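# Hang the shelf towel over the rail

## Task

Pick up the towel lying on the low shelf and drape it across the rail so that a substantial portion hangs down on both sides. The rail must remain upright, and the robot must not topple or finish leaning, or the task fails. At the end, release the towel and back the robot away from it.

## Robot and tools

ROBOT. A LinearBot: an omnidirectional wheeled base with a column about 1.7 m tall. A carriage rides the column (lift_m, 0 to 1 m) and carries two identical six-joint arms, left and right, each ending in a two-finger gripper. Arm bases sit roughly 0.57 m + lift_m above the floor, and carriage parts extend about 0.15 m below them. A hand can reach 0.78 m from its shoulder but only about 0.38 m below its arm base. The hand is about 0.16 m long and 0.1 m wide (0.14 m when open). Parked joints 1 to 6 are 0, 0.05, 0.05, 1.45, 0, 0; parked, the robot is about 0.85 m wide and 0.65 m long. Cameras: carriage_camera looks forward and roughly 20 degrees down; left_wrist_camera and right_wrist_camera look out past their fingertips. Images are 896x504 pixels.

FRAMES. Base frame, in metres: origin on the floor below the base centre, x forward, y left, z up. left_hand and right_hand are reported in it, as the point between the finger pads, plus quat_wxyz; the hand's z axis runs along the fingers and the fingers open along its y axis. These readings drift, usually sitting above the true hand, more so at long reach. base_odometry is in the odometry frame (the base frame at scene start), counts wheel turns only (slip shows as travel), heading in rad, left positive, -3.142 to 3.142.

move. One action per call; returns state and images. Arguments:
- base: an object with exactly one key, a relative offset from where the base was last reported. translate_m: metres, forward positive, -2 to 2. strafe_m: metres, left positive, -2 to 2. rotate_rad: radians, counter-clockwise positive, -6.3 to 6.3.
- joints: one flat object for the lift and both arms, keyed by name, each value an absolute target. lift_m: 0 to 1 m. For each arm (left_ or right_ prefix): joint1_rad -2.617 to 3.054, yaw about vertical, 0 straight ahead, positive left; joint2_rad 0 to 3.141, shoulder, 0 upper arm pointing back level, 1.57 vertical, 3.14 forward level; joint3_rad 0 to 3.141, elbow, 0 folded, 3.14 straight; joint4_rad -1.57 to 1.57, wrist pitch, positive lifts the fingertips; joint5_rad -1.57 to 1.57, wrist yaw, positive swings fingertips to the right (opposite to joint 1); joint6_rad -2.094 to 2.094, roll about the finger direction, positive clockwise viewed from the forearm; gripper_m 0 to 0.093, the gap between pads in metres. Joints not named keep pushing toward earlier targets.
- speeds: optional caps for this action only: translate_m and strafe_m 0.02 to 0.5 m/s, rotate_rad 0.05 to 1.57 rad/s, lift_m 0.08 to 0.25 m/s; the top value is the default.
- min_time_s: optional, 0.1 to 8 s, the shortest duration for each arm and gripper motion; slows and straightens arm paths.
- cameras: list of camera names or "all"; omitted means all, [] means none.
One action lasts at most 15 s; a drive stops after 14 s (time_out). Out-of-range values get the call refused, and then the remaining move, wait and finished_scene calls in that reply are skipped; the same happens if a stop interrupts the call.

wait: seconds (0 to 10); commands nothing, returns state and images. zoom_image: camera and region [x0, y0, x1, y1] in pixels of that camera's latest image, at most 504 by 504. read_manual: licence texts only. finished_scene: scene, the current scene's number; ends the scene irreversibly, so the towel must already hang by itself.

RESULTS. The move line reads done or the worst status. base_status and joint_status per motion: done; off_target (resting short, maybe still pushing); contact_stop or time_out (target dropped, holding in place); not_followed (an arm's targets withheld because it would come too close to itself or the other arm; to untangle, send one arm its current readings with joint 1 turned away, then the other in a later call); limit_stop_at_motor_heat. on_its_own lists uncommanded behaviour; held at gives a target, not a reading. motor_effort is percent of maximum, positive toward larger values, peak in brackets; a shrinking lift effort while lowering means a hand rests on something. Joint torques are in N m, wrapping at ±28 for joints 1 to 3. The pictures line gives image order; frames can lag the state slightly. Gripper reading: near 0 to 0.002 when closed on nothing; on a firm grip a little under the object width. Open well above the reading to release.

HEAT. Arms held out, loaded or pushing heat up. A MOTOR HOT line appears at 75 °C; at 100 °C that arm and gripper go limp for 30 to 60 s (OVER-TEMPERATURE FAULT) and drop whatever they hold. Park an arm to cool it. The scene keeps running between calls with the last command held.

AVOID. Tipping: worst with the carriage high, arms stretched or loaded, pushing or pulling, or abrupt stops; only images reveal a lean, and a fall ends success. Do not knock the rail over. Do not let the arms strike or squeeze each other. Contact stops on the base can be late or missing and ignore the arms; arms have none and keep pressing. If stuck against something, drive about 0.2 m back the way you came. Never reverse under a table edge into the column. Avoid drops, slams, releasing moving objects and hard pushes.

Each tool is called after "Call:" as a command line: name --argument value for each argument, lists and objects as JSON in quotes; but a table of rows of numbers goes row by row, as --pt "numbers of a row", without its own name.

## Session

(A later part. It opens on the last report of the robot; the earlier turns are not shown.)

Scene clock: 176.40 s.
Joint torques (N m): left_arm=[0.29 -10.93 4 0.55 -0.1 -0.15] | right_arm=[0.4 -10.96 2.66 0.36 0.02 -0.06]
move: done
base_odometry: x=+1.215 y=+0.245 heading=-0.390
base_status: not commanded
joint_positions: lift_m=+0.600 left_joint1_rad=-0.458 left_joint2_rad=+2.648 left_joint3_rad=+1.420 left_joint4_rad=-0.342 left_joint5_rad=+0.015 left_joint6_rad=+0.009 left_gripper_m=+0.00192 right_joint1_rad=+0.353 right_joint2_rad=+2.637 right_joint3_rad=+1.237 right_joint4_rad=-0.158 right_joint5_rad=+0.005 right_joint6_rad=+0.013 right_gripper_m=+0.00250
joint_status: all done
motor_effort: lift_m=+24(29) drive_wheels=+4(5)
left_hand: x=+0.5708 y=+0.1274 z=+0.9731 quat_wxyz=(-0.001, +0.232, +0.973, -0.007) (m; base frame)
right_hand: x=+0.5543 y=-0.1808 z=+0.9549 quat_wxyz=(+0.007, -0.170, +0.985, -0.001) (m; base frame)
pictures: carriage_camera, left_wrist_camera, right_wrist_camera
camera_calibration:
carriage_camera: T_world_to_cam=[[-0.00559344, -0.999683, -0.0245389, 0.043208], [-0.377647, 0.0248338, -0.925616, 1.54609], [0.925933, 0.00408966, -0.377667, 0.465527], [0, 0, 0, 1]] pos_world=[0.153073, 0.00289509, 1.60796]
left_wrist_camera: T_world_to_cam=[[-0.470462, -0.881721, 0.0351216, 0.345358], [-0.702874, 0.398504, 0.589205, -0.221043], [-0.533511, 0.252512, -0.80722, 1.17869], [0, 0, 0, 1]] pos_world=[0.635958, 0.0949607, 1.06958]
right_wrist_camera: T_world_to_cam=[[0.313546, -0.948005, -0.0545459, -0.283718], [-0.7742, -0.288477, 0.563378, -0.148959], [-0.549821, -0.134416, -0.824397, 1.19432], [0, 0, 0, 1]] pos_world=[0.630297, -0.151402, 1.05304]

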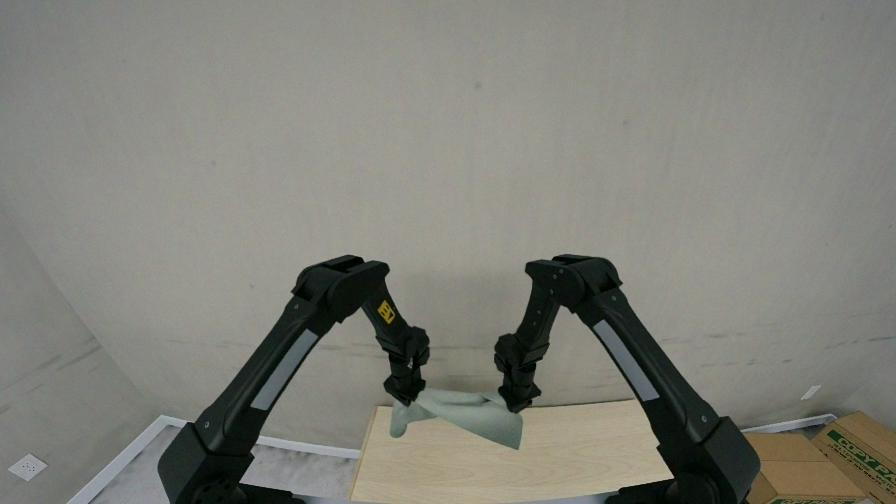

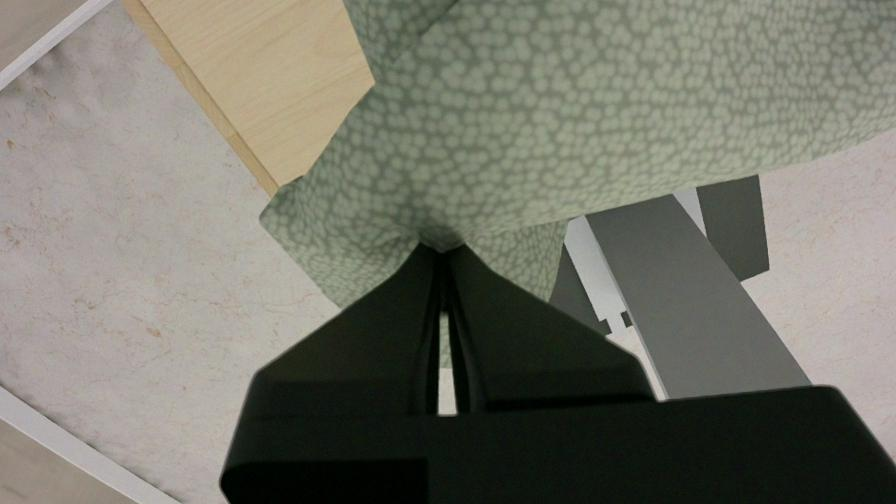

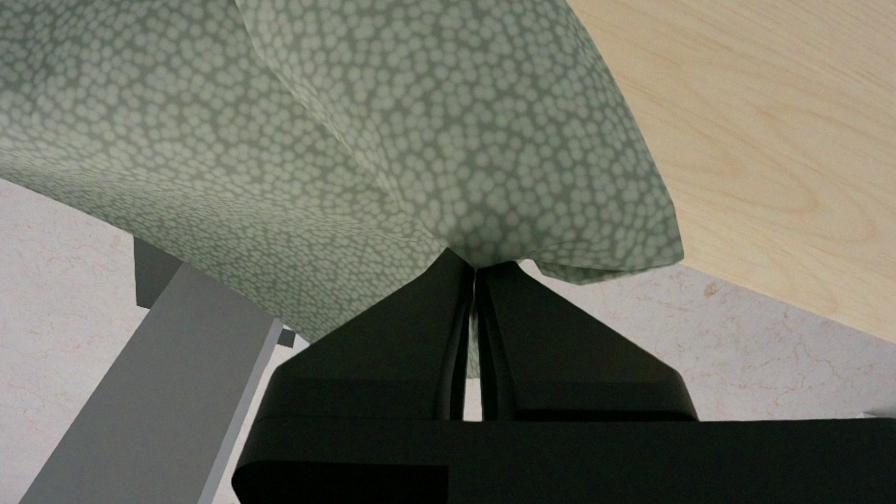

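Call:
move --base '{"translate_m": -0.32}' --speeds '{"translate_m": 0.3}' --cameras '[]'

Call:
move --base '{"rotate_rad": 3.01}' --speeds '{"rotate_rad": 0.9}' --cameras '["carriage_camera"]'

Scene clock: 189.70 s.
Joint torques (N m): left_arm=[0.1 -10.92 4.05 0.53 -0.1 -0.17] | right_arm=[-0.01 -11.18 2.55 0.36 0.05 -0.07]
move: done
base_odometry: x=+0.919 y=+0.366 heading=-0.390
base_status: done
joint_positions: lift_m=+0.600 left_joint1_rad=-0.457 left_joint2_rad=+2.648 left_joint3_rad=+1.420 left_joint4_rad=-0.339 left_joint5_rad=+0.013 left_joint6_rad=+0.009 left_gripper_m=+0.00192 right_joint1_rad=+0.357 right_joint2_rad=+2.637 right_joint3_rad=+1.237 right_joint4_rad=-0.156 right_joint5_rad=+0.002 right_joint6_rad=+0.013 right_gripper_m=+0.00250
joint_status: not commanded
motor_effort: lift_m=+25(25) drive_wheels=+2(13)
left_hand: x=+0.5717 y=+0.1278 z=+0.9731 quat_wxyz=(+0.000, +0.231, +0.973, -0.007) (m; base frame)
right_hand: x=+0.5542 y=-0.1789 z=+0.9549 quat_wxyz=(+0.008, -0.171, +0.985, +0.000) (m; base frame)
pictures: none
No camera images: "cameras" was empty.

Scene clock: 194.47 s.
Joint torques (N m): left_arm=[-0.55 -10.96 3.9 0.51 -0.1 -0.19] | right_arm=[-0.16 -11.11 2.69 0.32 0.08 -0.05]
move: done
base_odometry: x=+0.920 y=+0.367 heading=+2.620
base_status: done
joint_positions: lift_m=+0.600 left_joint1_rad=-0.450 left_joint2_rad=+2.648 left_joint3_rad=+1.420 left_joint4_rad=-0.339 left_joint5_rad=+0.012 left_joint6_rad=+0.009 left_gripper_m=+0.00191 right_joint1_rad=+0.358 right_joint2_rad=+2.637 right_joint3_rad=+1.237 right_joint4_rad=-0.155 right_joint5_rad=+0.002 right_joint6_rad=+0.013 right_gripper_m=+0.00250
joint_status: not commanded
motor_effort: lift_m=+24(25) drive_wheels=+8(14)
left_hand: x=+0.5732 y=+0.1305 z=+0.9731 quat_wxyz=(+0.001, +0.227, +0.974, -0.006) (m; base frame)
right_hand: x=+0.5544 y=-0.1786 z=+0.9549 quat_wxyz=(+0.008, -0.172, +0.985, +0.000) (m; base frame)
pictures: carriage_camera
camera_calibration:
carriage_camera: T_world_to_cam=[[-0.00559344, -0.999683, -0.0245389, 0.043208], [-0.377647, 0.0248338, -0.925616, 1.54609], [0.925933, 0.00408966, -0.377667, 0.465527], [0, 0, 0, 1]] pos_world=[0.153073, 0.00289509, 1.60796]

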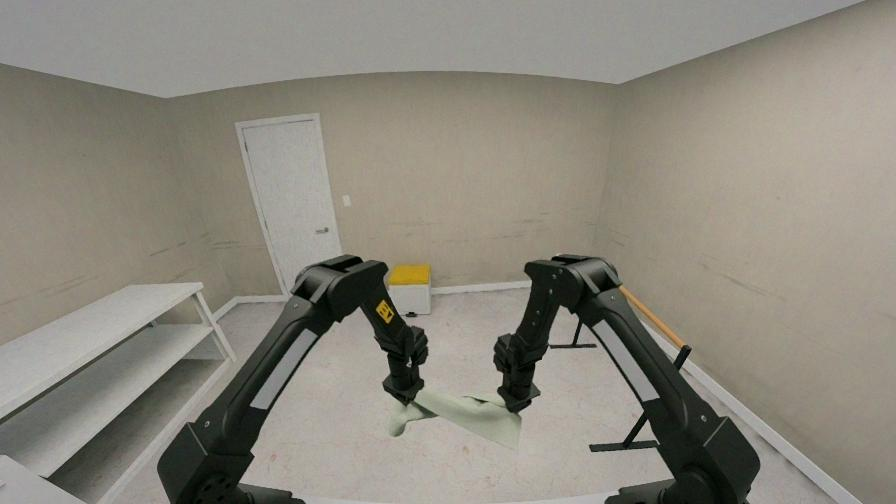

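Call:
move --base '{"rotate_rad": -0.109}' --joints '{"lift_m": 0.75}' --speeds '{"rotate_rad": 0.5, "lift_m": 0.15}' --cameras '[]'

Call:
move --base '{"strafe_m": -0.98}' --speeds '{"strafe_m": 0.3}' --cameras '["carriage_camera", "right_wrist_camera"]'

Scene clock: 206.43 s.
Joint torques (N m): left_arm=[0.16 -11.17 3.93 0.51 -0.1 -0.17] | right_arm=[-0.02 -11.33 2.58 0.28 0.06 -0.08]
move: done
base_odometry: x=+0.920 y=+0.367 heading=+2.511
base_status: done
joint_positions: lift_m=+0.750 left_joint1_rad=-0.457 left_joint2_rad=+2.650 left_joint3_rad=+1.420 left_joint4_rad=-0.338 left_joint5_rad=+0.012 left_joint6_rad=+0.009 left_gripper_m=+0.00191 right_joint1_rad=+0.357 right_joint2_rad=+2.639 right_joint3_rad=+1.237 right_joint4_rad=-0.152 right_joint5_rad=+0.002 right_joint6_rad=+0.013 right_gripper_m=+0.00250
joint_status: all done
motor_effort: lift_m=+25(30) drive_wheels=-2(6)
left_hand: x=+0.5716 y=+0.1280 z=+1.1223 quat_wxyz=(+0.000, +0.231, +0.973, -0.006) (m; base frame)
right_hand: x=+0.5546 y=-0.1788 z=+1.1043 quat_wxyz=(+0.009, -0.171, +0.985, +0.001) (m; base frame)
pictures: none
No camera images: "cameras" was empty.

Scene clock: 211.37 s.
Joint torques (N m): left_arm=[-0.25 -11.21 3.86 0.5 -0.09 -0.16] | right_arm=[-0.16 -11.25 2.71 0.31 0.07 -0.08]
move: done
base_odometry: x=+1.496 y=+1.159 heading=+2.512
base_status: done
joint_positions: lift_m=+0.750 left_joint1_rad=-0.453 left_joint2_rad=+2.650 left_joint3_rad=+1.420 left_joint4_rad=-0.338 left_joint5_rad=+0.011 left_joint6_rad=+0.009 left_gripper_m=+0.00191 right_joint1_rad=+0.359 right_joint2_rad=+2.639 right_joint3_rad=+1.237 right_joint4_rad=-0.152 right_joint5_rad=+0.002 right_joint6_rad=+0.013 right_gripper_m=+0.00250
joint_status: not commanded
motor_effort: lift_m=+25(25) drive_wheels=-6(16)
left_hand: x=+0.5723 y=+0.1296 z=+1.1223 quat_wxyz=(+0.000, +0.229, +0.973, -0.006) (m; base frame)
right_hand: x=+0.5544 y=-0.1781 z=+1.1043 quat_wxyz=(+0.009, -0.172, +0.985, +0.001) (m; base frame)
pictures: carriage_camera, right_wrist_camera
camera_calibration:
carriage_camera: T_world_to_cam=[[-0.00559344, -0.999683, -0.0245389, 0.0468877], [-0.377647, 0.0248338, -0.925616, 1.6849], [0.925933, 0.00408966, -0.377667, 0.522161], [0, 0, 0, 1]] pos_world=[0.153073, 0.00289509, 1.75792]
right_wrist_camera: T_world_to_cam=[[0.318829, -0.946052, -0.0577455, -0.272159], [-0.77444, -0.29515, 0.559579, -0.229223], [-0.546434, -0.13369, -0.826763, 1.31879], [0, 0, 0, 1]] pos_world=[0.629885, -0.148823, 1.20288]

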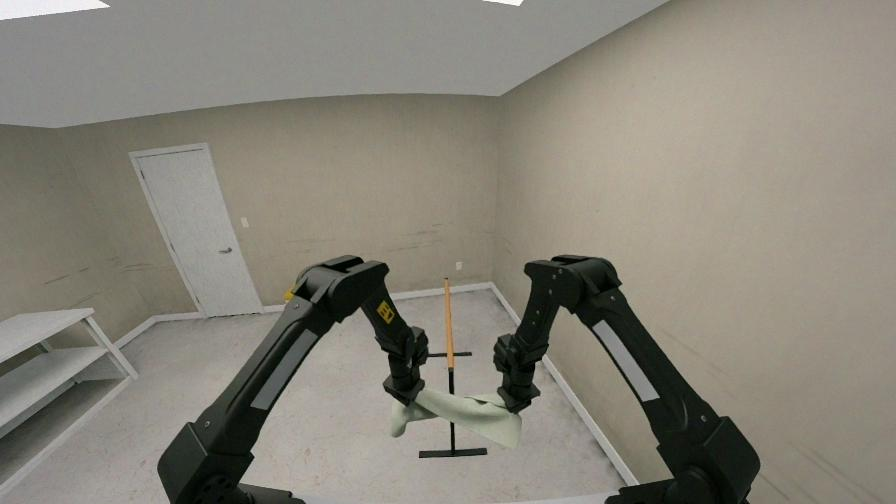

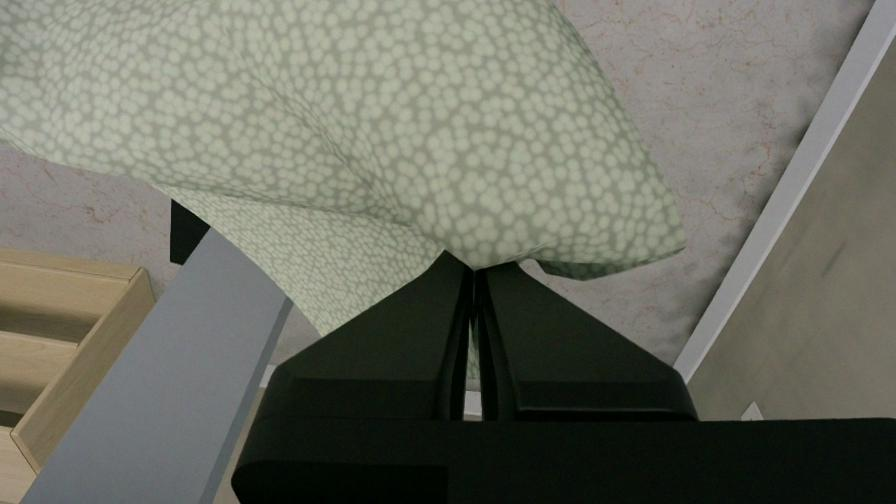

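Call:
zoom_image --camera "carriage_camera" --region '[360, 260, 560, 480]'

Scaled by 2.291 from the camera's 896x504 image, which has a finer 1280x720 frame.

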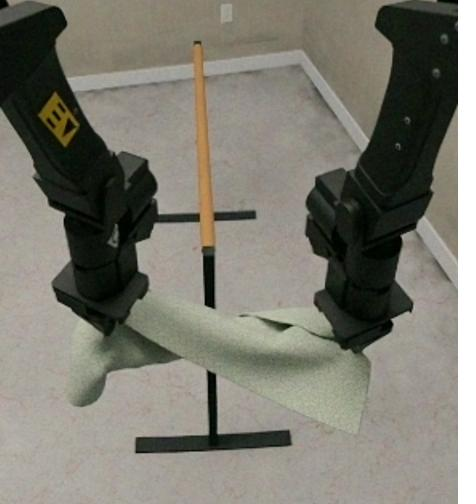

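Call:
move --base '{"translate_m": 0.47}' --speeds '{"translate_m": 0.2}' --cameras '[]'

Call:
move --joints '{"left_joint1_rad": -0.386, "left_joint2_rad": 2.8615, "left_joint3_rad": 1.897, "left_joint4_rad": -0.607, "right_joint1_rad": 0.305, "right_joint2_rad": 2.828, "right_joint3_rad": 1.818, "right_joint4_rad": -0.561}' --min_time_s 2.5 --cameras '["carriage_camera"]'

Scene clock: 239.10 s.
Joint torques (N m): left_arm=[-0.34 -11.19 3.96 0.52 -0.1 -0.17] | right_arm=[-0.21 -11.32 2.66 0.3 0.06 -0.07]
move: done
base_odometry: x=+1.117 y=+1.436 heading=+2.511
base_status: done
joint_positions: lift_m=+0.750 left_joint1_rad=-0.453 left_joint2_rad=+2.650 left_joint3_rad=+1.420 left_joint4_rad=-0.338 left_joint5_rad=+0.011 left_joint6_rad=+0.009 left_gripper_m=+0.00191 right_joint1_rad=+0.359 right_joint2_rad=+2.639 right_joint3_rad=+1.237 right_joint4_rad=-0.152 right_joint5_rad=+0.001 right_joint6_rad=+0.013 right_gripper_m=+0.00250
joint_status: not commanded
motor_effort: lift_m=+25(25) drive_wheels=-5(12)
left_hand: x=+0.5722 y=+0.1296 z=+1.1223 quat_wxyz=(+0.000, +0.229, +0.973, -0.006) (m; base frame)
right_hand: x=+0.5543 y=-0.1781 z=+1.1043 quat_wxyz=(+0.009, -0.172, +0.985, +0.001) (m; base frame)
pictures: none
No camera images: "cameras" was empty.

Scene clock: 241.90 s.
Joint torques (N m): left_arm=[0.24 -11.48 6.34 0.34 -0.1 -0.16] | right_arm=[-0.84 -12.62 6.28 0.17 0.06 -0.07]
move: done
base_odometry: x=+1.117 y=+1.436 heading=+2.511
base_status: not commanded
joint_positions: lift_m=+0.750 left_joint1_rad=-0.392 left_joint2_rad=+2.836 left_joint3_rad=+1.879 left_joint4_rad=-0.587 left_joint5_rad=+0.011 left_joint6_rad=+0.009 left_gripper_m=+0.00191 right_joint1_rad=+0.312 right_joint2_rad=+2.799 right_joint3_rad=+1.800 right_joint4_rad=-0.544 right_joint5_rad=+0.001 right_joint6_rad=+0.013 right_gripper_m=+0.00250
joint_status: all done
motor_effort: lift_m=+25(25) drive_wheels=-5(5)
left_hand: x=+0.6531 y=+0.1220 z=+1.1221 quat_wxyz=(+0.012, +0.199, +0.980, -0.008) (m; base frame)
right_hand: x=+0.6576 y=-0.1624 z=+1.1238 quat_wxyz=(+0.014, -0.149, +0.989, +0.002) (m; base frame)
pictures: carriage_camera
camera_calibration:
carriage_camera: T_world_to_cam=[[-0.00559344, -0.999683, -0.0245389, 0.0468877], [-0.377647, 0.0248338, -0.925616, 1.6849], [0.925933, 0.00408966, -0.377667, 0.522161], [0, 0, 0, 1]] pos_world=[0.153073, 0.00289509, 1.75792]

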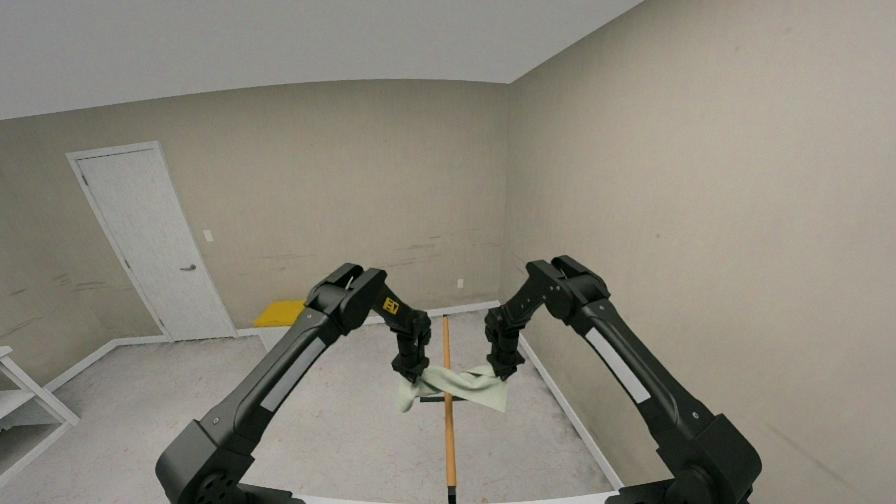

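Call:
move --joints '{"lift_m": 0.53}' --speeds '{"lift_m": 0.12}'

Scene clock: 249.27 s.
Joint torques (N m): left_arm=[0.28 -12.51 5.7 0.34 -0.09 -0.18] | right_arm=[-0.92 -13.78 5.65 0.22 0.05 -0.06]
move: done
base_odometry: x=+1.117 y=+1.436 heading=+2.511
base_status: not commanded
joint_positions: lift_m=+0.530 left_joint1_rad=-0.392 left_joint2_rad=+2.847 left_joint3_rad=+1.886 left_joint4_rad=-0.593 left_joint5_rad=+0.011 left_joint6_rad=+0.009 left_gripper_m=+0.00191 right_joint1_rad=+0.312 right_joint2_rad=+2.811 right_joint3_rad=+1.808 right_joint4_rad=-0.550 right_joint5_rad=+0.001 right_joint6_rad=+0.013 right_gripper_m=+0.00250
joint_status: all done
motor_effort: lift_m=+20(20) drive_wheels=+6(6)
left_hand: x=+0.6512 y=+0.1228 z=+0.8995 quat_wxyz=(+0.007, +0.199, +0.980, -0.007) (m; base frame)
right_hand: x=+0.6554 y=-0.1631 z=+0.9007 quat_wxyz=(+0.009, -0.149, +0.989, +0.001) (m; base frame)
pictures: carriage_camera, left_wrist_camera, right_wrist_camera
camera_calibration:
carriage_camera: T_world_to_cam=[[-0.00559344, -0.999683, -0.0245389, 0.041504], [-0.377647, 0.0248338, -0.925616, 1.48182], [0.925933, 0.00408966, -0.377667, 0.439303], [0, 0, 0, 1]] pos_world=[0.153073, 0.00289509, 1.53852]
left_wrist_camera: T_world_to_cam=[[-0.411126, -0.911032, 0.031544, 0.349905], [-0.737613, 0.352801, 0.575725, -0.0789325], [-0.535633, 0.213428, -0.817035, 1.17836], [0, 0, 0, 1]] pos_world=[0.716799, 0.0951273, 0.997164]
right_wrist_camera: T_world_to_cam=[[0.274125, -0.959935, -0.0581389, -0.274467], [-0.787567, -0.258774, 0.559261, -0.0177844], [-0.551899, -0.107519, -0.82695, 1.21563], [0, 0, 0, 1]] pos_world=[0.732139, -0.137369, 0.999257]

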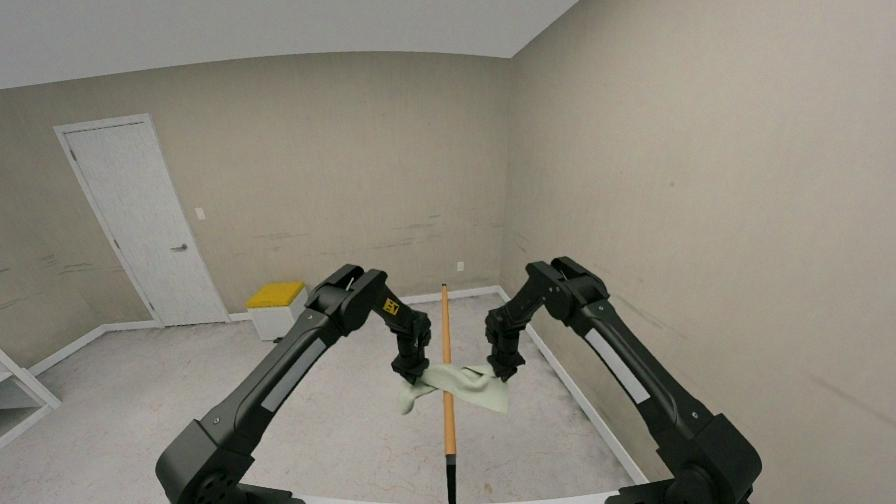

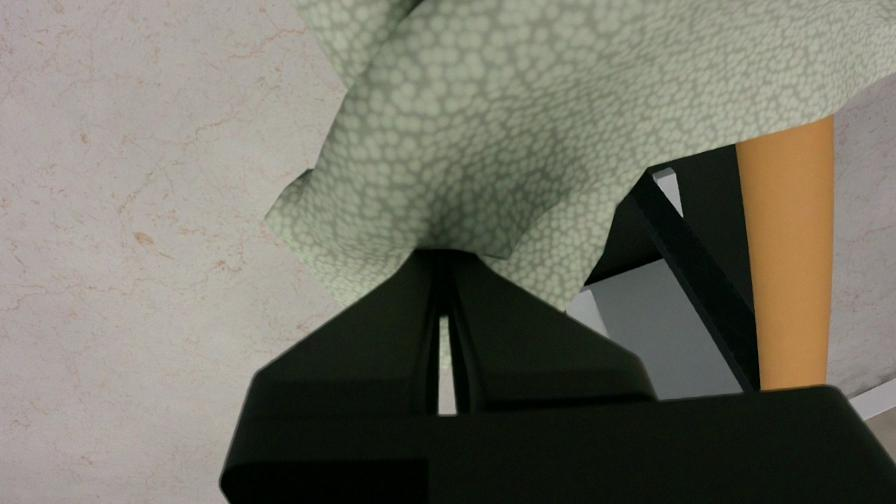

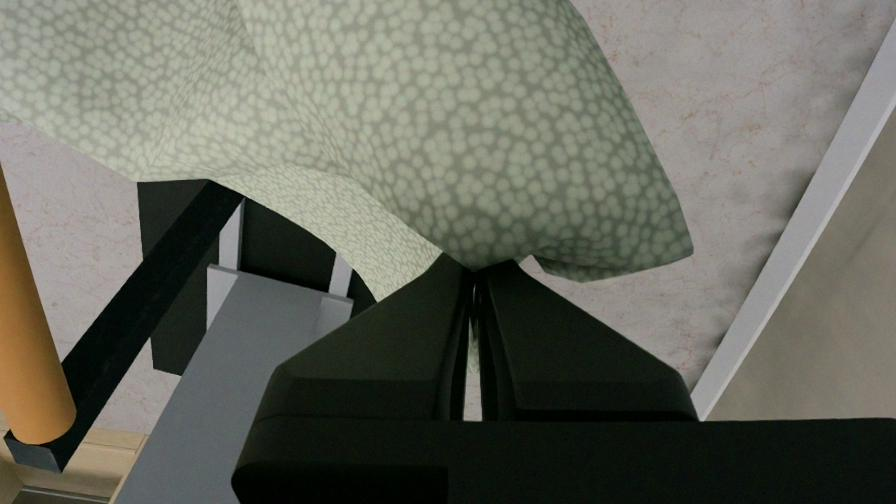

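Call:
move --joints '{"lift_m": 0.48}' --speeds '{"lift_m": 0.1}'

Call:
zoom_image --camera "carriage_camera" --region '[370, 300, 540, 470]'

Scene clock: 257.67 s.
Joint torques (N m): left_arm=[0.31 -12.62 5.49 0.41 -0.1 -0.16] | right_arm=[-0.85 -13.85 5.49 0.25 0.06 -0.08]
move: done
base_odometry: x=+1.117 y=+1.436 heading=+2.511
base_status: not commanded
joint_positions: lift_m=+0.480 left_joint1_rad=-0.392 left_joint2_rad=+2.848 left_joint3_rad=+1.889 left_joint4_rad=-0.595 left_joint5_rad=+0.011 left_joint6_rad=+0.009 left_gripper_m=+0.00191 right_joint1_rad=+0.311 right_joint2_rad=+2.812 right_joint3_rad=+1.810 right_joint4_rad=-0.554 right_joint5_rad=+0.001 right_joint6_rad=+0.013 right_gripper_m=+0.00250
joint_status: all done
motor_effort: lift_m=+20(20) drive_wheels=-5(6)
left_hand: x=+0.6513 y=+0.1229 z=+0.8493 quat_wxyz=(+0.007, +0.199, +0.980, -0.007) (m; base frame)
right_hand: x=+0.6551 y=-0.1634 z=+0.8503 quat_wxyz=(+0.008, -0.149, +0.989, +0.001) (m; base frame)
pictures: carriage_camera, left_wrist_camera, right_wrist_camera
camera_calibration:
carriage_camera: T_world_to_cam=[[-0.00559344, -0.999683, -0.0245389, 0.0402762], [-0.377647, 0.0248338, -0.925616, 1.4355], [0.925933, 0.00408966, -0.377667, 0.420405], [0, 0, 0, 1]] pos_world=[0.153073, 0.00289509, 1.48849]
left_wrist_camera: T_world_to_cam=[[-0.411092, -0.91106, 0.0311994, 0.351828], [-0.73709, 0.352341, 0.576675, -0.0510984], [-0.536379, 0.21407, -0.816377, 1.1372], [0, 0, 0, 1]] pos_world=[0.716937, 0.0951014, 0.946872]
right_wrist_camera: T_world_to_cam=[[0.273611, -0.960087, -0.0580489, -0.277347], [-0.786242, -0.258015, 0.561473, 0.00746937], [-0.554041, -0.107985, -0.825456, 1.17383], [0, 0, 0, 1]] pos_world=[0.732109, -0.137594, 0.948655]

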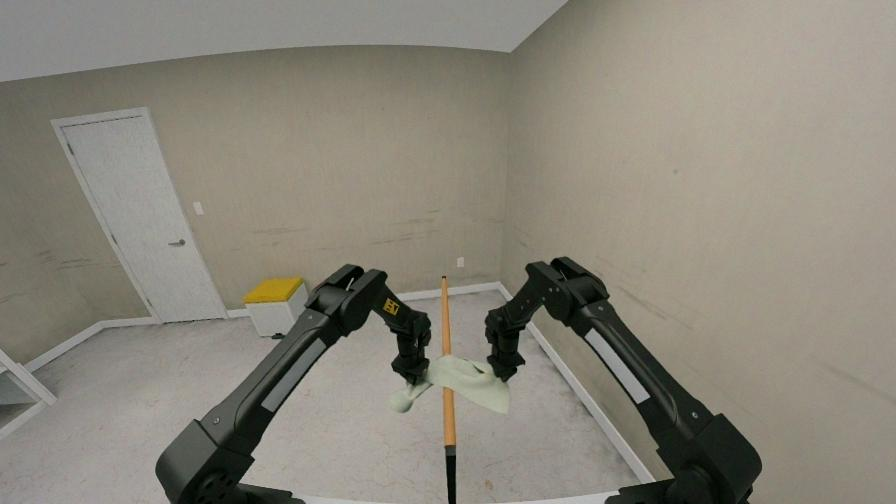

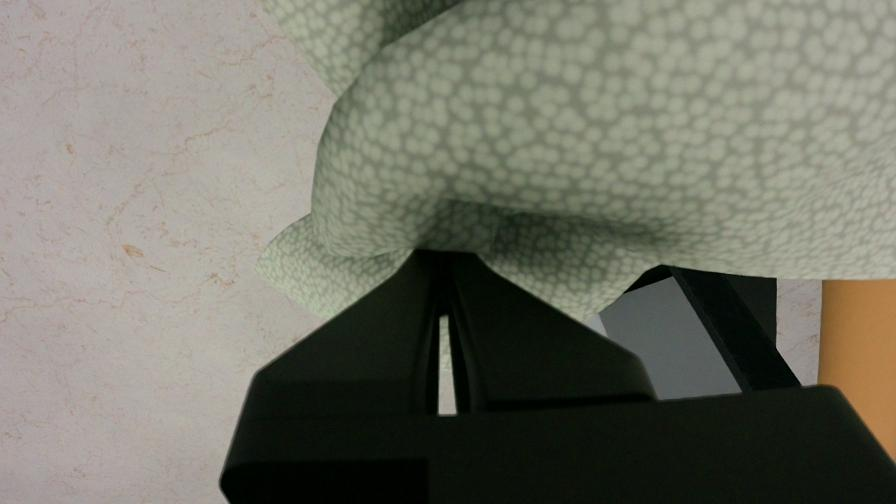

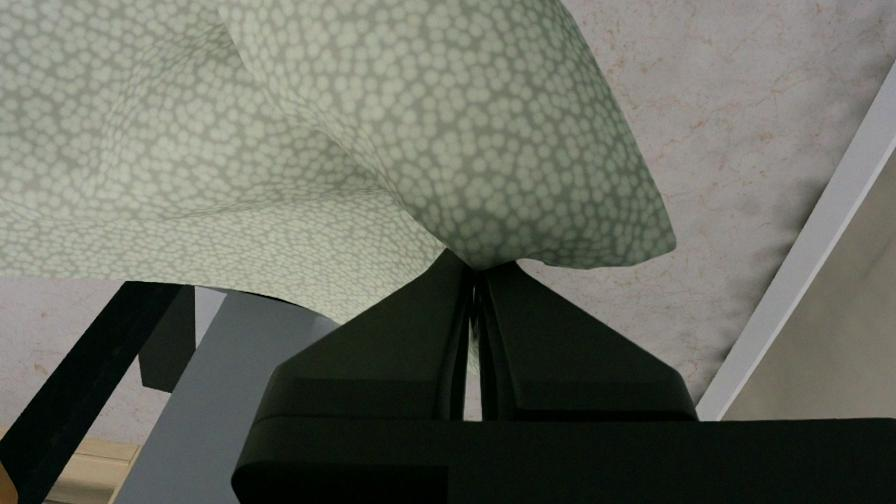

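Scaled by 2.965 from the camera's 896x504 image, which has a finer 1280x720 frame.

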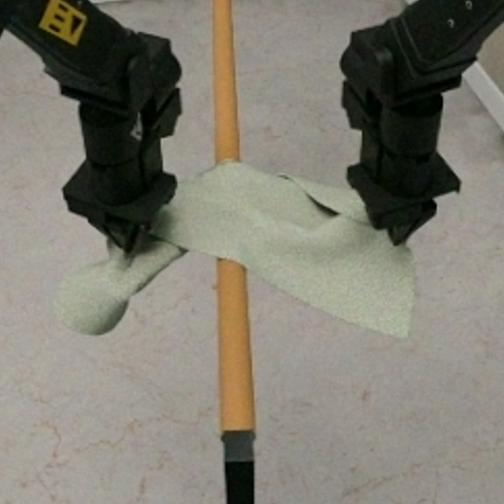

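Call:
move --joints '{"lift_m": 0.42, "left_joint1_rad": -0.405, "right_joint1_rad": 0.375}' --min_time_s 1.0 --speeds '{"lift_m": 0.08}'

Call:
zoom_image --camera "carriage_camera" --region '[370, 300, 540, 470]'

Scene clock: 264.33 s.
Joint torques (N m): left_arm=[-0.53 -12.77 5.23 0.37 -0.08 -0.17] | right_arm=[0.18 -13.86 5.38 0.27 0.07 -0.07]
move: done
base_odometry: x=+1.117 y=+1.436 heading=+2.511
base_status: not commanded
joint_positions: lift_m=+0.420 left_joint1_rad=-0.403 left_joint2_rad=+2.849 left_joint3_rad=+1.892 left_joint4_rad=-0.595 left_joint5_rad=+0.011 left_joint6_rad=+0.009 left_gripper_m=+0.00190 right_joint1_rad=+0.371 right_joint2_rad=+2.813 right_joint3_rad=+1.812 right_joint4_rad=-0.554 right_joint5_rad=+0.001 right_joint6_rad=+0.013 right_gripper_m=+0.00250
joint_status: all done
motor_effort: lift_m=+20(21) drive_wheels=-5(6)
left_hand: x=+0.6504 y=+0.1178 z=+0.7897 quat_wxyz=(+0.008, +0.204, +0.979, -0.007) (m; base frame)
right_hand: x=+0.6459 y=-0.1375 z=+0.7902 quat_wxyz=(+0.007, -0.178, +0.984, +0.001) (m; base frame)
pictures: carriage_camera, left_wrist_camera, right_wrist_camera
camera_calibration:
carriage_camera: T_world_to_cam=[[-0.00559344, -0.999683, -0.0245389, 0.0388044], [-0.377647, 0.0248338, -0.925616, 1.37999], [0.925933, 0.00408966, -0.377667, 0.397754], [0, 0, 0, 1]] pos_world=[0.153073, 0.00289509, 1.42851]
left_wrist_camera: T_world_to_cam=[[-0.420887, -0.90658, 0.0311023, 0.354653], [-0.7349, 0.360882, 0.574183, -0.0160395], [-0.531767, 0.218809, -0.818136, 1.08705], [0, 0, 0, 1]] pos_world=[0.71554, 0.0894525, 0.887536]
right_wrist_camera: T_world_to_cam=[[0.330561, -0.941951, -0.0587971, -0.287193], [-0.76903, -0.304944, 0.561785, 0.0228855], [-0.547104, -0.140488, -0.825191, 1.11279], [0, 0, 0, 1]] pos_world=[0.721348, -0.107209, 0.888525]

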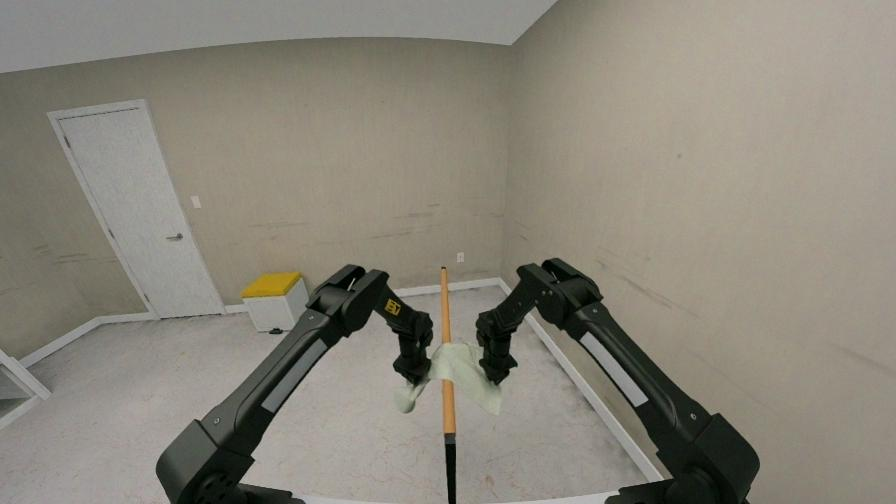

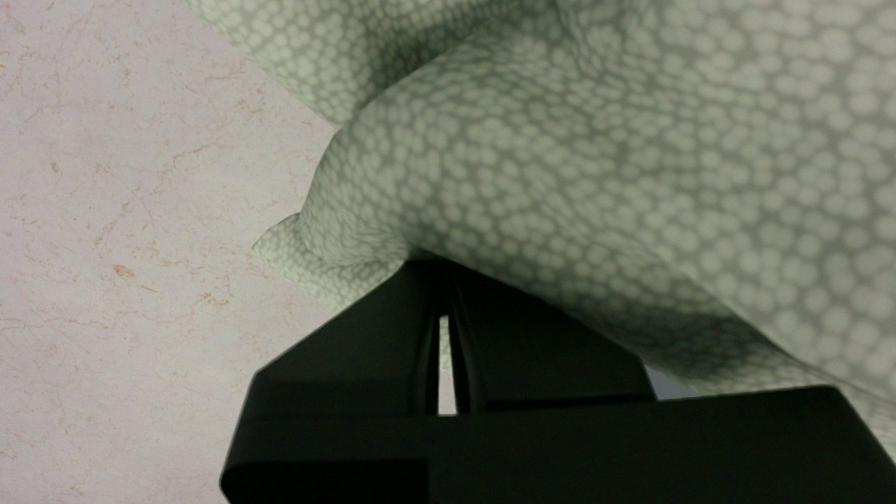

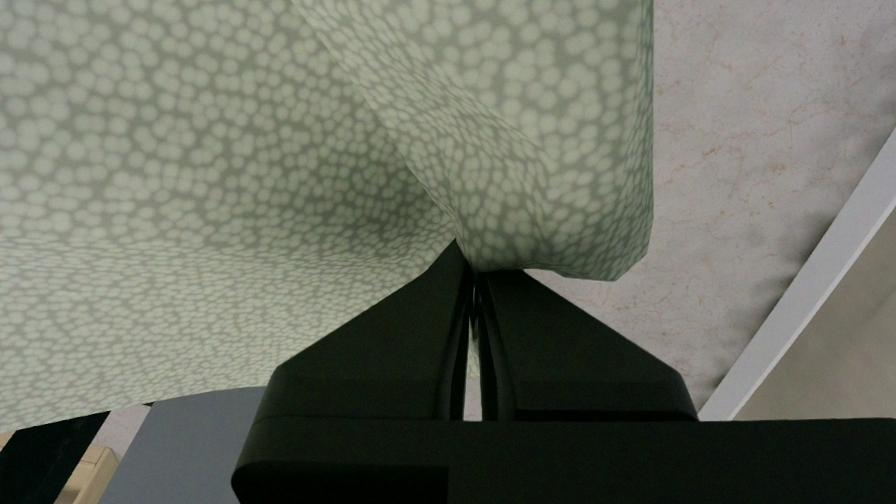

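Scaled by 2.965 from the camera's 896x504 image, which has a finer 1280x720 frame.

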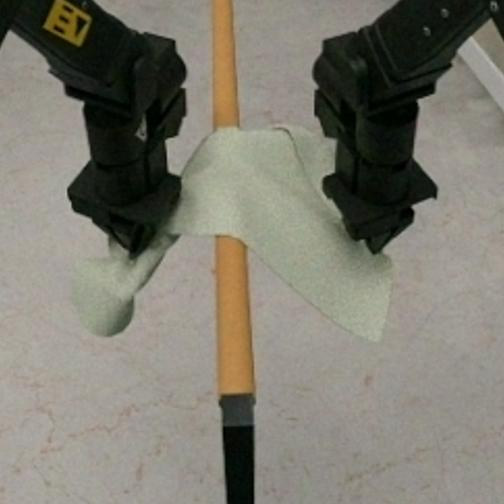

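Call:
move --joints '{"lift_m": 0.375, "left_joint1_rad": -0.42, "right_joint1_rad": 0.42}' --min_time_s 1.0 --speeds '{"lift_m": 0.08}'

Call:
zoom_image --camera "carriage_camera" --region '[370, 300, 540, 470]'

Scene clock: 269.17 s.
Joint torques (N m): left_arm=[-0.05 -12.79 4.23 0.24 -0.28 -0.17] | right_arm=[-0.05 -13.83 5.01 0.18 0.31 -0.07]
move: done
base_odometry: x=+1.117 y=+1.436 heading=+2.511
base_status: not commanded
joint_positions: lift_m=+0.375 left_joint1_rad=-0.423 left_joint2_rad=+2.849 left_joint3_rad=+1.907 left_joint4_rad=-0.571 left_joint5_rad=+0.030 left_joint6_rad=+0.009 left_gripper_m=+0.00187 right_joint1_rad=+0.419 right_joint2_rad=+2.813 right_joint3_rad=+1.817 right_joint4_rad=-0.541 right_joint5_rad=-0.021 right_joint6_rad=+0.013 right_gripper_m=+0.00248
joint_status: all done
motor_effort: lift_m=+19(19) drive_wheels=-5(6)
left_hand: x=+0.6561 y=+0.1013 z=+0.7482 quat_wxyz=(+0.025, +0.214, +0.976, -0.021) (m; base frame)
right_hand: x=+0.6411 y=-0.1118 z=+0.7465 quat_wxyz=(+0.014, -0.202, +0.979, +0.014) (m; base frame)
pictures: carriage_camera, left_wrist_camera, right_wrist_camera
camera_calibration:
carriage_camera: T_world_to_cam=[[-0.00559344, -0.999683, -0.0245389, 0.0377038], [-0.377647, 0.0248338, -0.925616, 1.33847], [0.925933, 0.00408966, -0.377667, 0.380815], [0, 0, 0, 1]] pos_world=[0.153073, 0.00289509, 1.38366]
left_wrist_camera: T_world_to_cam=[[-0.440868, -0.896261, 0.0484879, 0.342481], [-0.742498, 0.394519, 0.541343, 0.0441122], [-0.504314, 0.202659, -0.839403, 1.05921], [0, 0, 0, 1]] pos_world=[0.717918, 0.0748907, 0.84862]
right_wrist_camera: T_world_to_cam=[[0.376146, -0.923039, -0.0807049, -0.274745], [-0.758084, -0.356664, 0.545984, 0.0505678], [-0.532749, -0.144189, -0.833899, 1.07457], [0, 0, 0, 1]] pos_world=[0.714153, -0.0806239, 0.846297]

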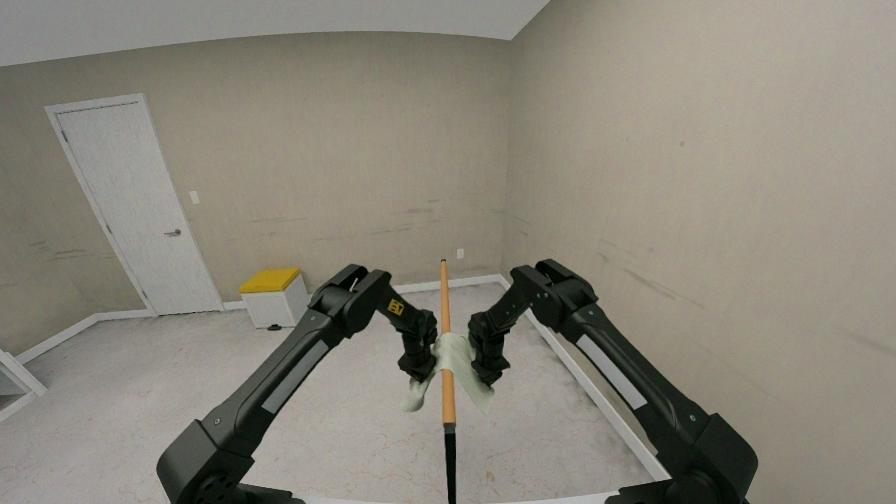

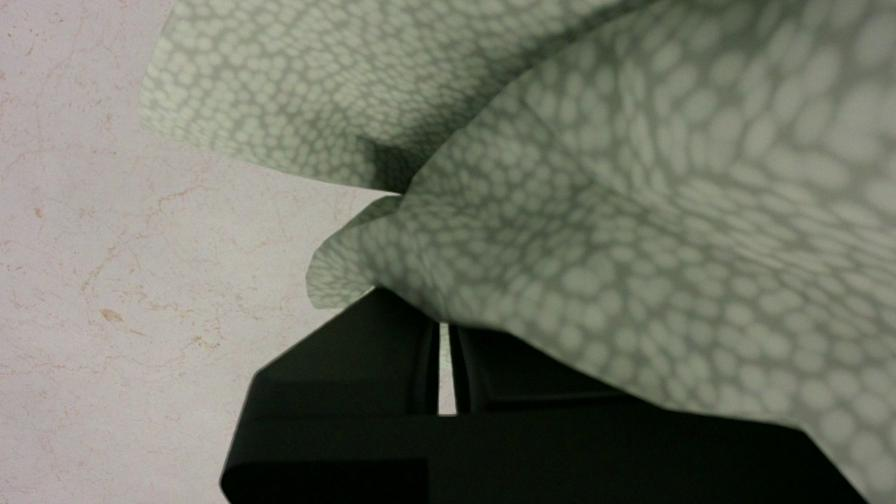

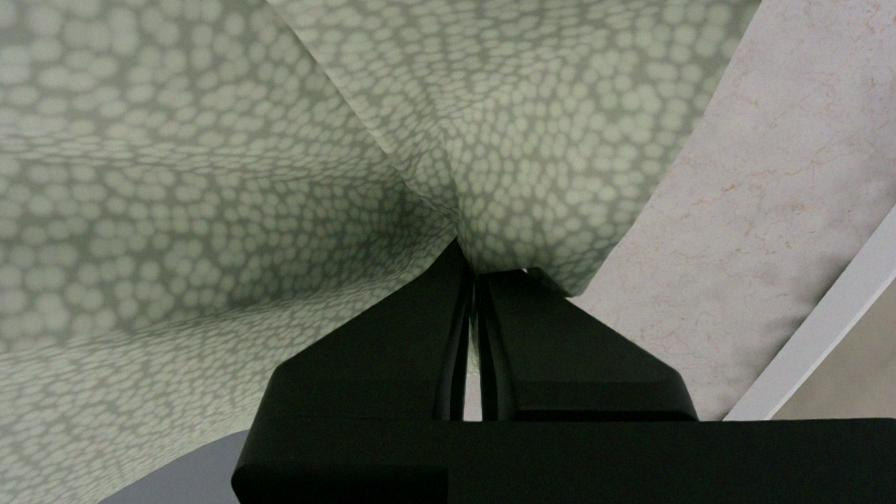

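Scaled by 2.965 from the camera's 896x504 image, which has a finer 1280x720 frame.

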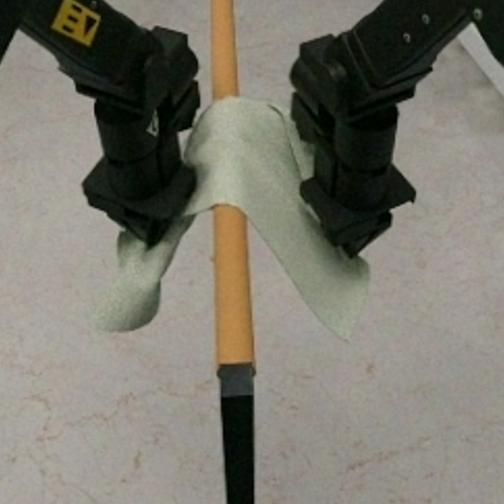

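Call:
move --joints '{"lift_m": 0.39}' --speeds '{"lift_m": 0.08}' --cameras '[]'

Call:
move --joints '{"left_gripper_m": 0.035, "right_gripper_m": 0.035}' --min_time_s 2

Call:
zoom_image --camera "carriage_camera" --region '[370, 300, 540, 470]'

Scene clock: 273.63 s.
Joint torques (N m): left_arm=[-0.05 -12.83 4.18 0.28 -0.19 -0.17] | right_arm=[0.03 -13.76 4.93 0.2 0.31 -0.07]
move: done
base_odometry: x=+1.117 y=+1.436 heading=+2.511
base_status: not commanded
joint_positions: lift_m=+0.390 left_joint1_rad=-0.423 left_joint2_rad=+2.849 left_joint3_rad=+1.907 left_joint4_rad=-0.577 left_joint5_rad=+0.023 left_joint6_rad=+0.009 left_gripper_m=+0.00187 right_joint1_rad=+0.419 right_joint2_rad=+2.813 right_joint3_rad=+1.817 right_joint4_rad=-0.543 right_joint5_rad=-0.018 right_joint6_rad=+0.013 right_gripper_m=+0.00248
joint_status: all done
motor_effort: lift_m=+25(29) drive_wheels=+6(6)
left_hand: x=+0.6553 y=+0.1029 z=+0.7623 quat_wxyz=(+0.023, +0.214, +0.976, -0.017) (m; base frame)
right_hand: x=+0.6409 y=-0.1125 z=+0.7607 quat_wxyz=(+0.014, -0.202, +0.979, +0.012) (m; base frame)
pictures: none
No camera images: "cameras" was empty.

Scene clock: 275.93 s.
Joint torques (N m): left_arm=[-0.08 -12.77 4.12 0.36 -0.1 -0.17] | right_arm=[-0.08 -13.97 4.92 0.2 0.18 -0.06]
move: done
base_odometry: x=+1.117 y=+1.436 heading=+2.511
base_status: not commanded
joint_positions: lift_m=+0.390 left_joint1_rad=-0.423 left_joint2_rad=+2.849 left_joint3_rad=+1.907 left_joint4_rad=-0.587 left_joint5_rad=+0.013 left_joint6_rad=+0.009 left_gripper_m=+0.03494 right_joint1_rad=+0.419 right_joint2_rad=+2.813 right_joint3_rad=+1.817 right_joint4_rad=-0.544 right_joint5_rad=-0.009 right_joint6_rad=+0.013 right_gripper_m=+0.03489
joint_status: all done
motor_effort: lift_m=+25(25) drive_wheels=+5(6)
left_hand: x=+0.6539 y=+0.1056 z=+0.7622 quat_wxyz=(+0.020, +0.214, +0.977, -0.011) (m; base frame)
right_hand: x=+0.6412 y=-0.1139 z=+0.7607 quat_wxyz=(+0.014, -0.202, +0.979, +0.008) (m; base frame)
pictures: carriage_camera, left_wrist_camera, right_wrist_camera
camera_calibration:
carriage_camera: T_world_to_cam=[[-0.00559344, -0.999683, -0.0245389, 0.0380542], [-0.377647, 0.0248338, -0.925616, 1.35169], [0.925933, 0.00408966, -0.377667, 0.386208], [0, 0, 0, 1]] pos_world=[0.153073, 0.00289509, 1.39794]
left_wrist_camera: T_world_to_cam=[[-0.43982, -0.89752, 0.0318755, 0.356727], [-0.739063, 0.381878, 0.554937, 0.0219408], [-0.51024, 0.220515, -0.831281, 1.06482], [0, 0, 0, 1]] pos_world=[0.716426, 0.0769822, 0.86162]
right_wrist_camera: T_world_to_cam=[[0.375948, -0.924053, -0.0692062, -0.284316], [-0.759235, -0.349987, 0.548699, 0.0415723], [-0.531248, -0.153739, -0.833151, 1.08357], [0, 0, 0, 1]] pos_world=[0.714095, -0.0815865, 0.860288]

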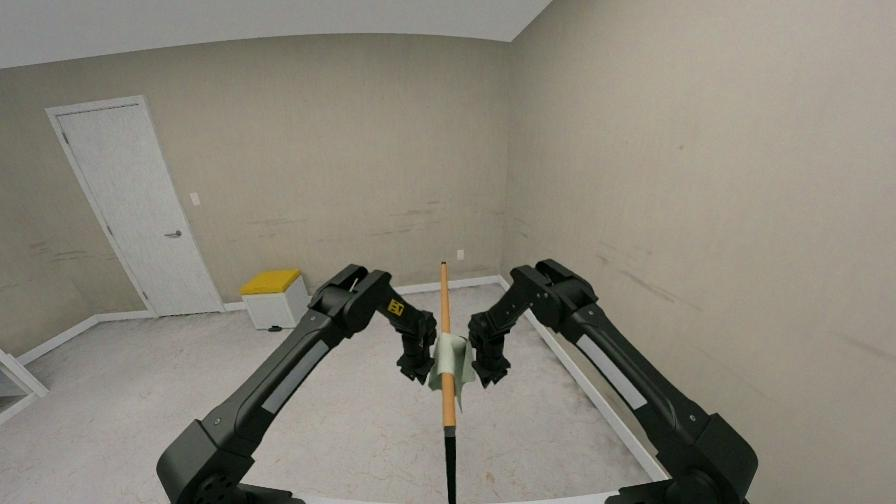

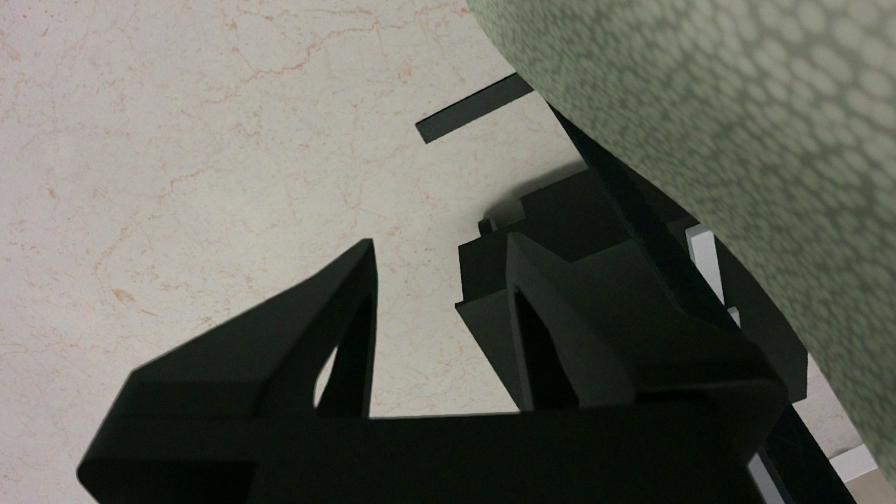

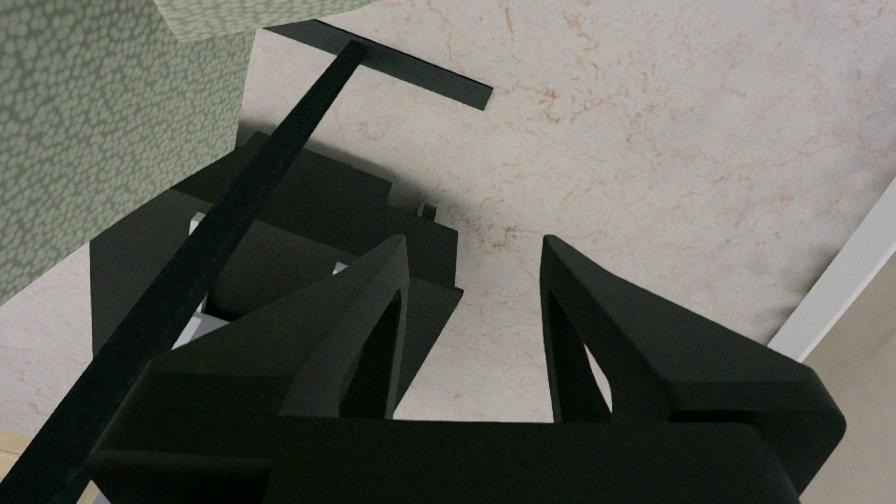

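Scaled by 2.965 from the camera's 896x504 image, which has a finer 1280x720 frame.

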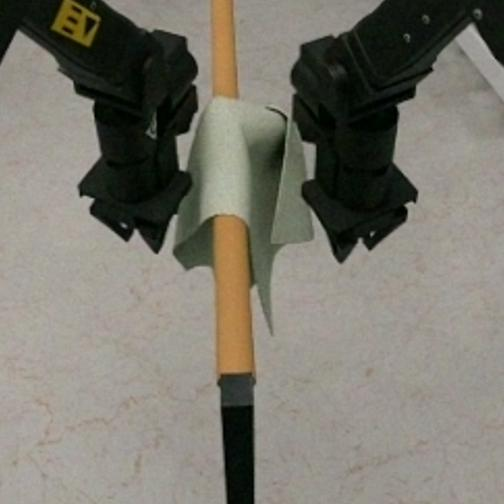

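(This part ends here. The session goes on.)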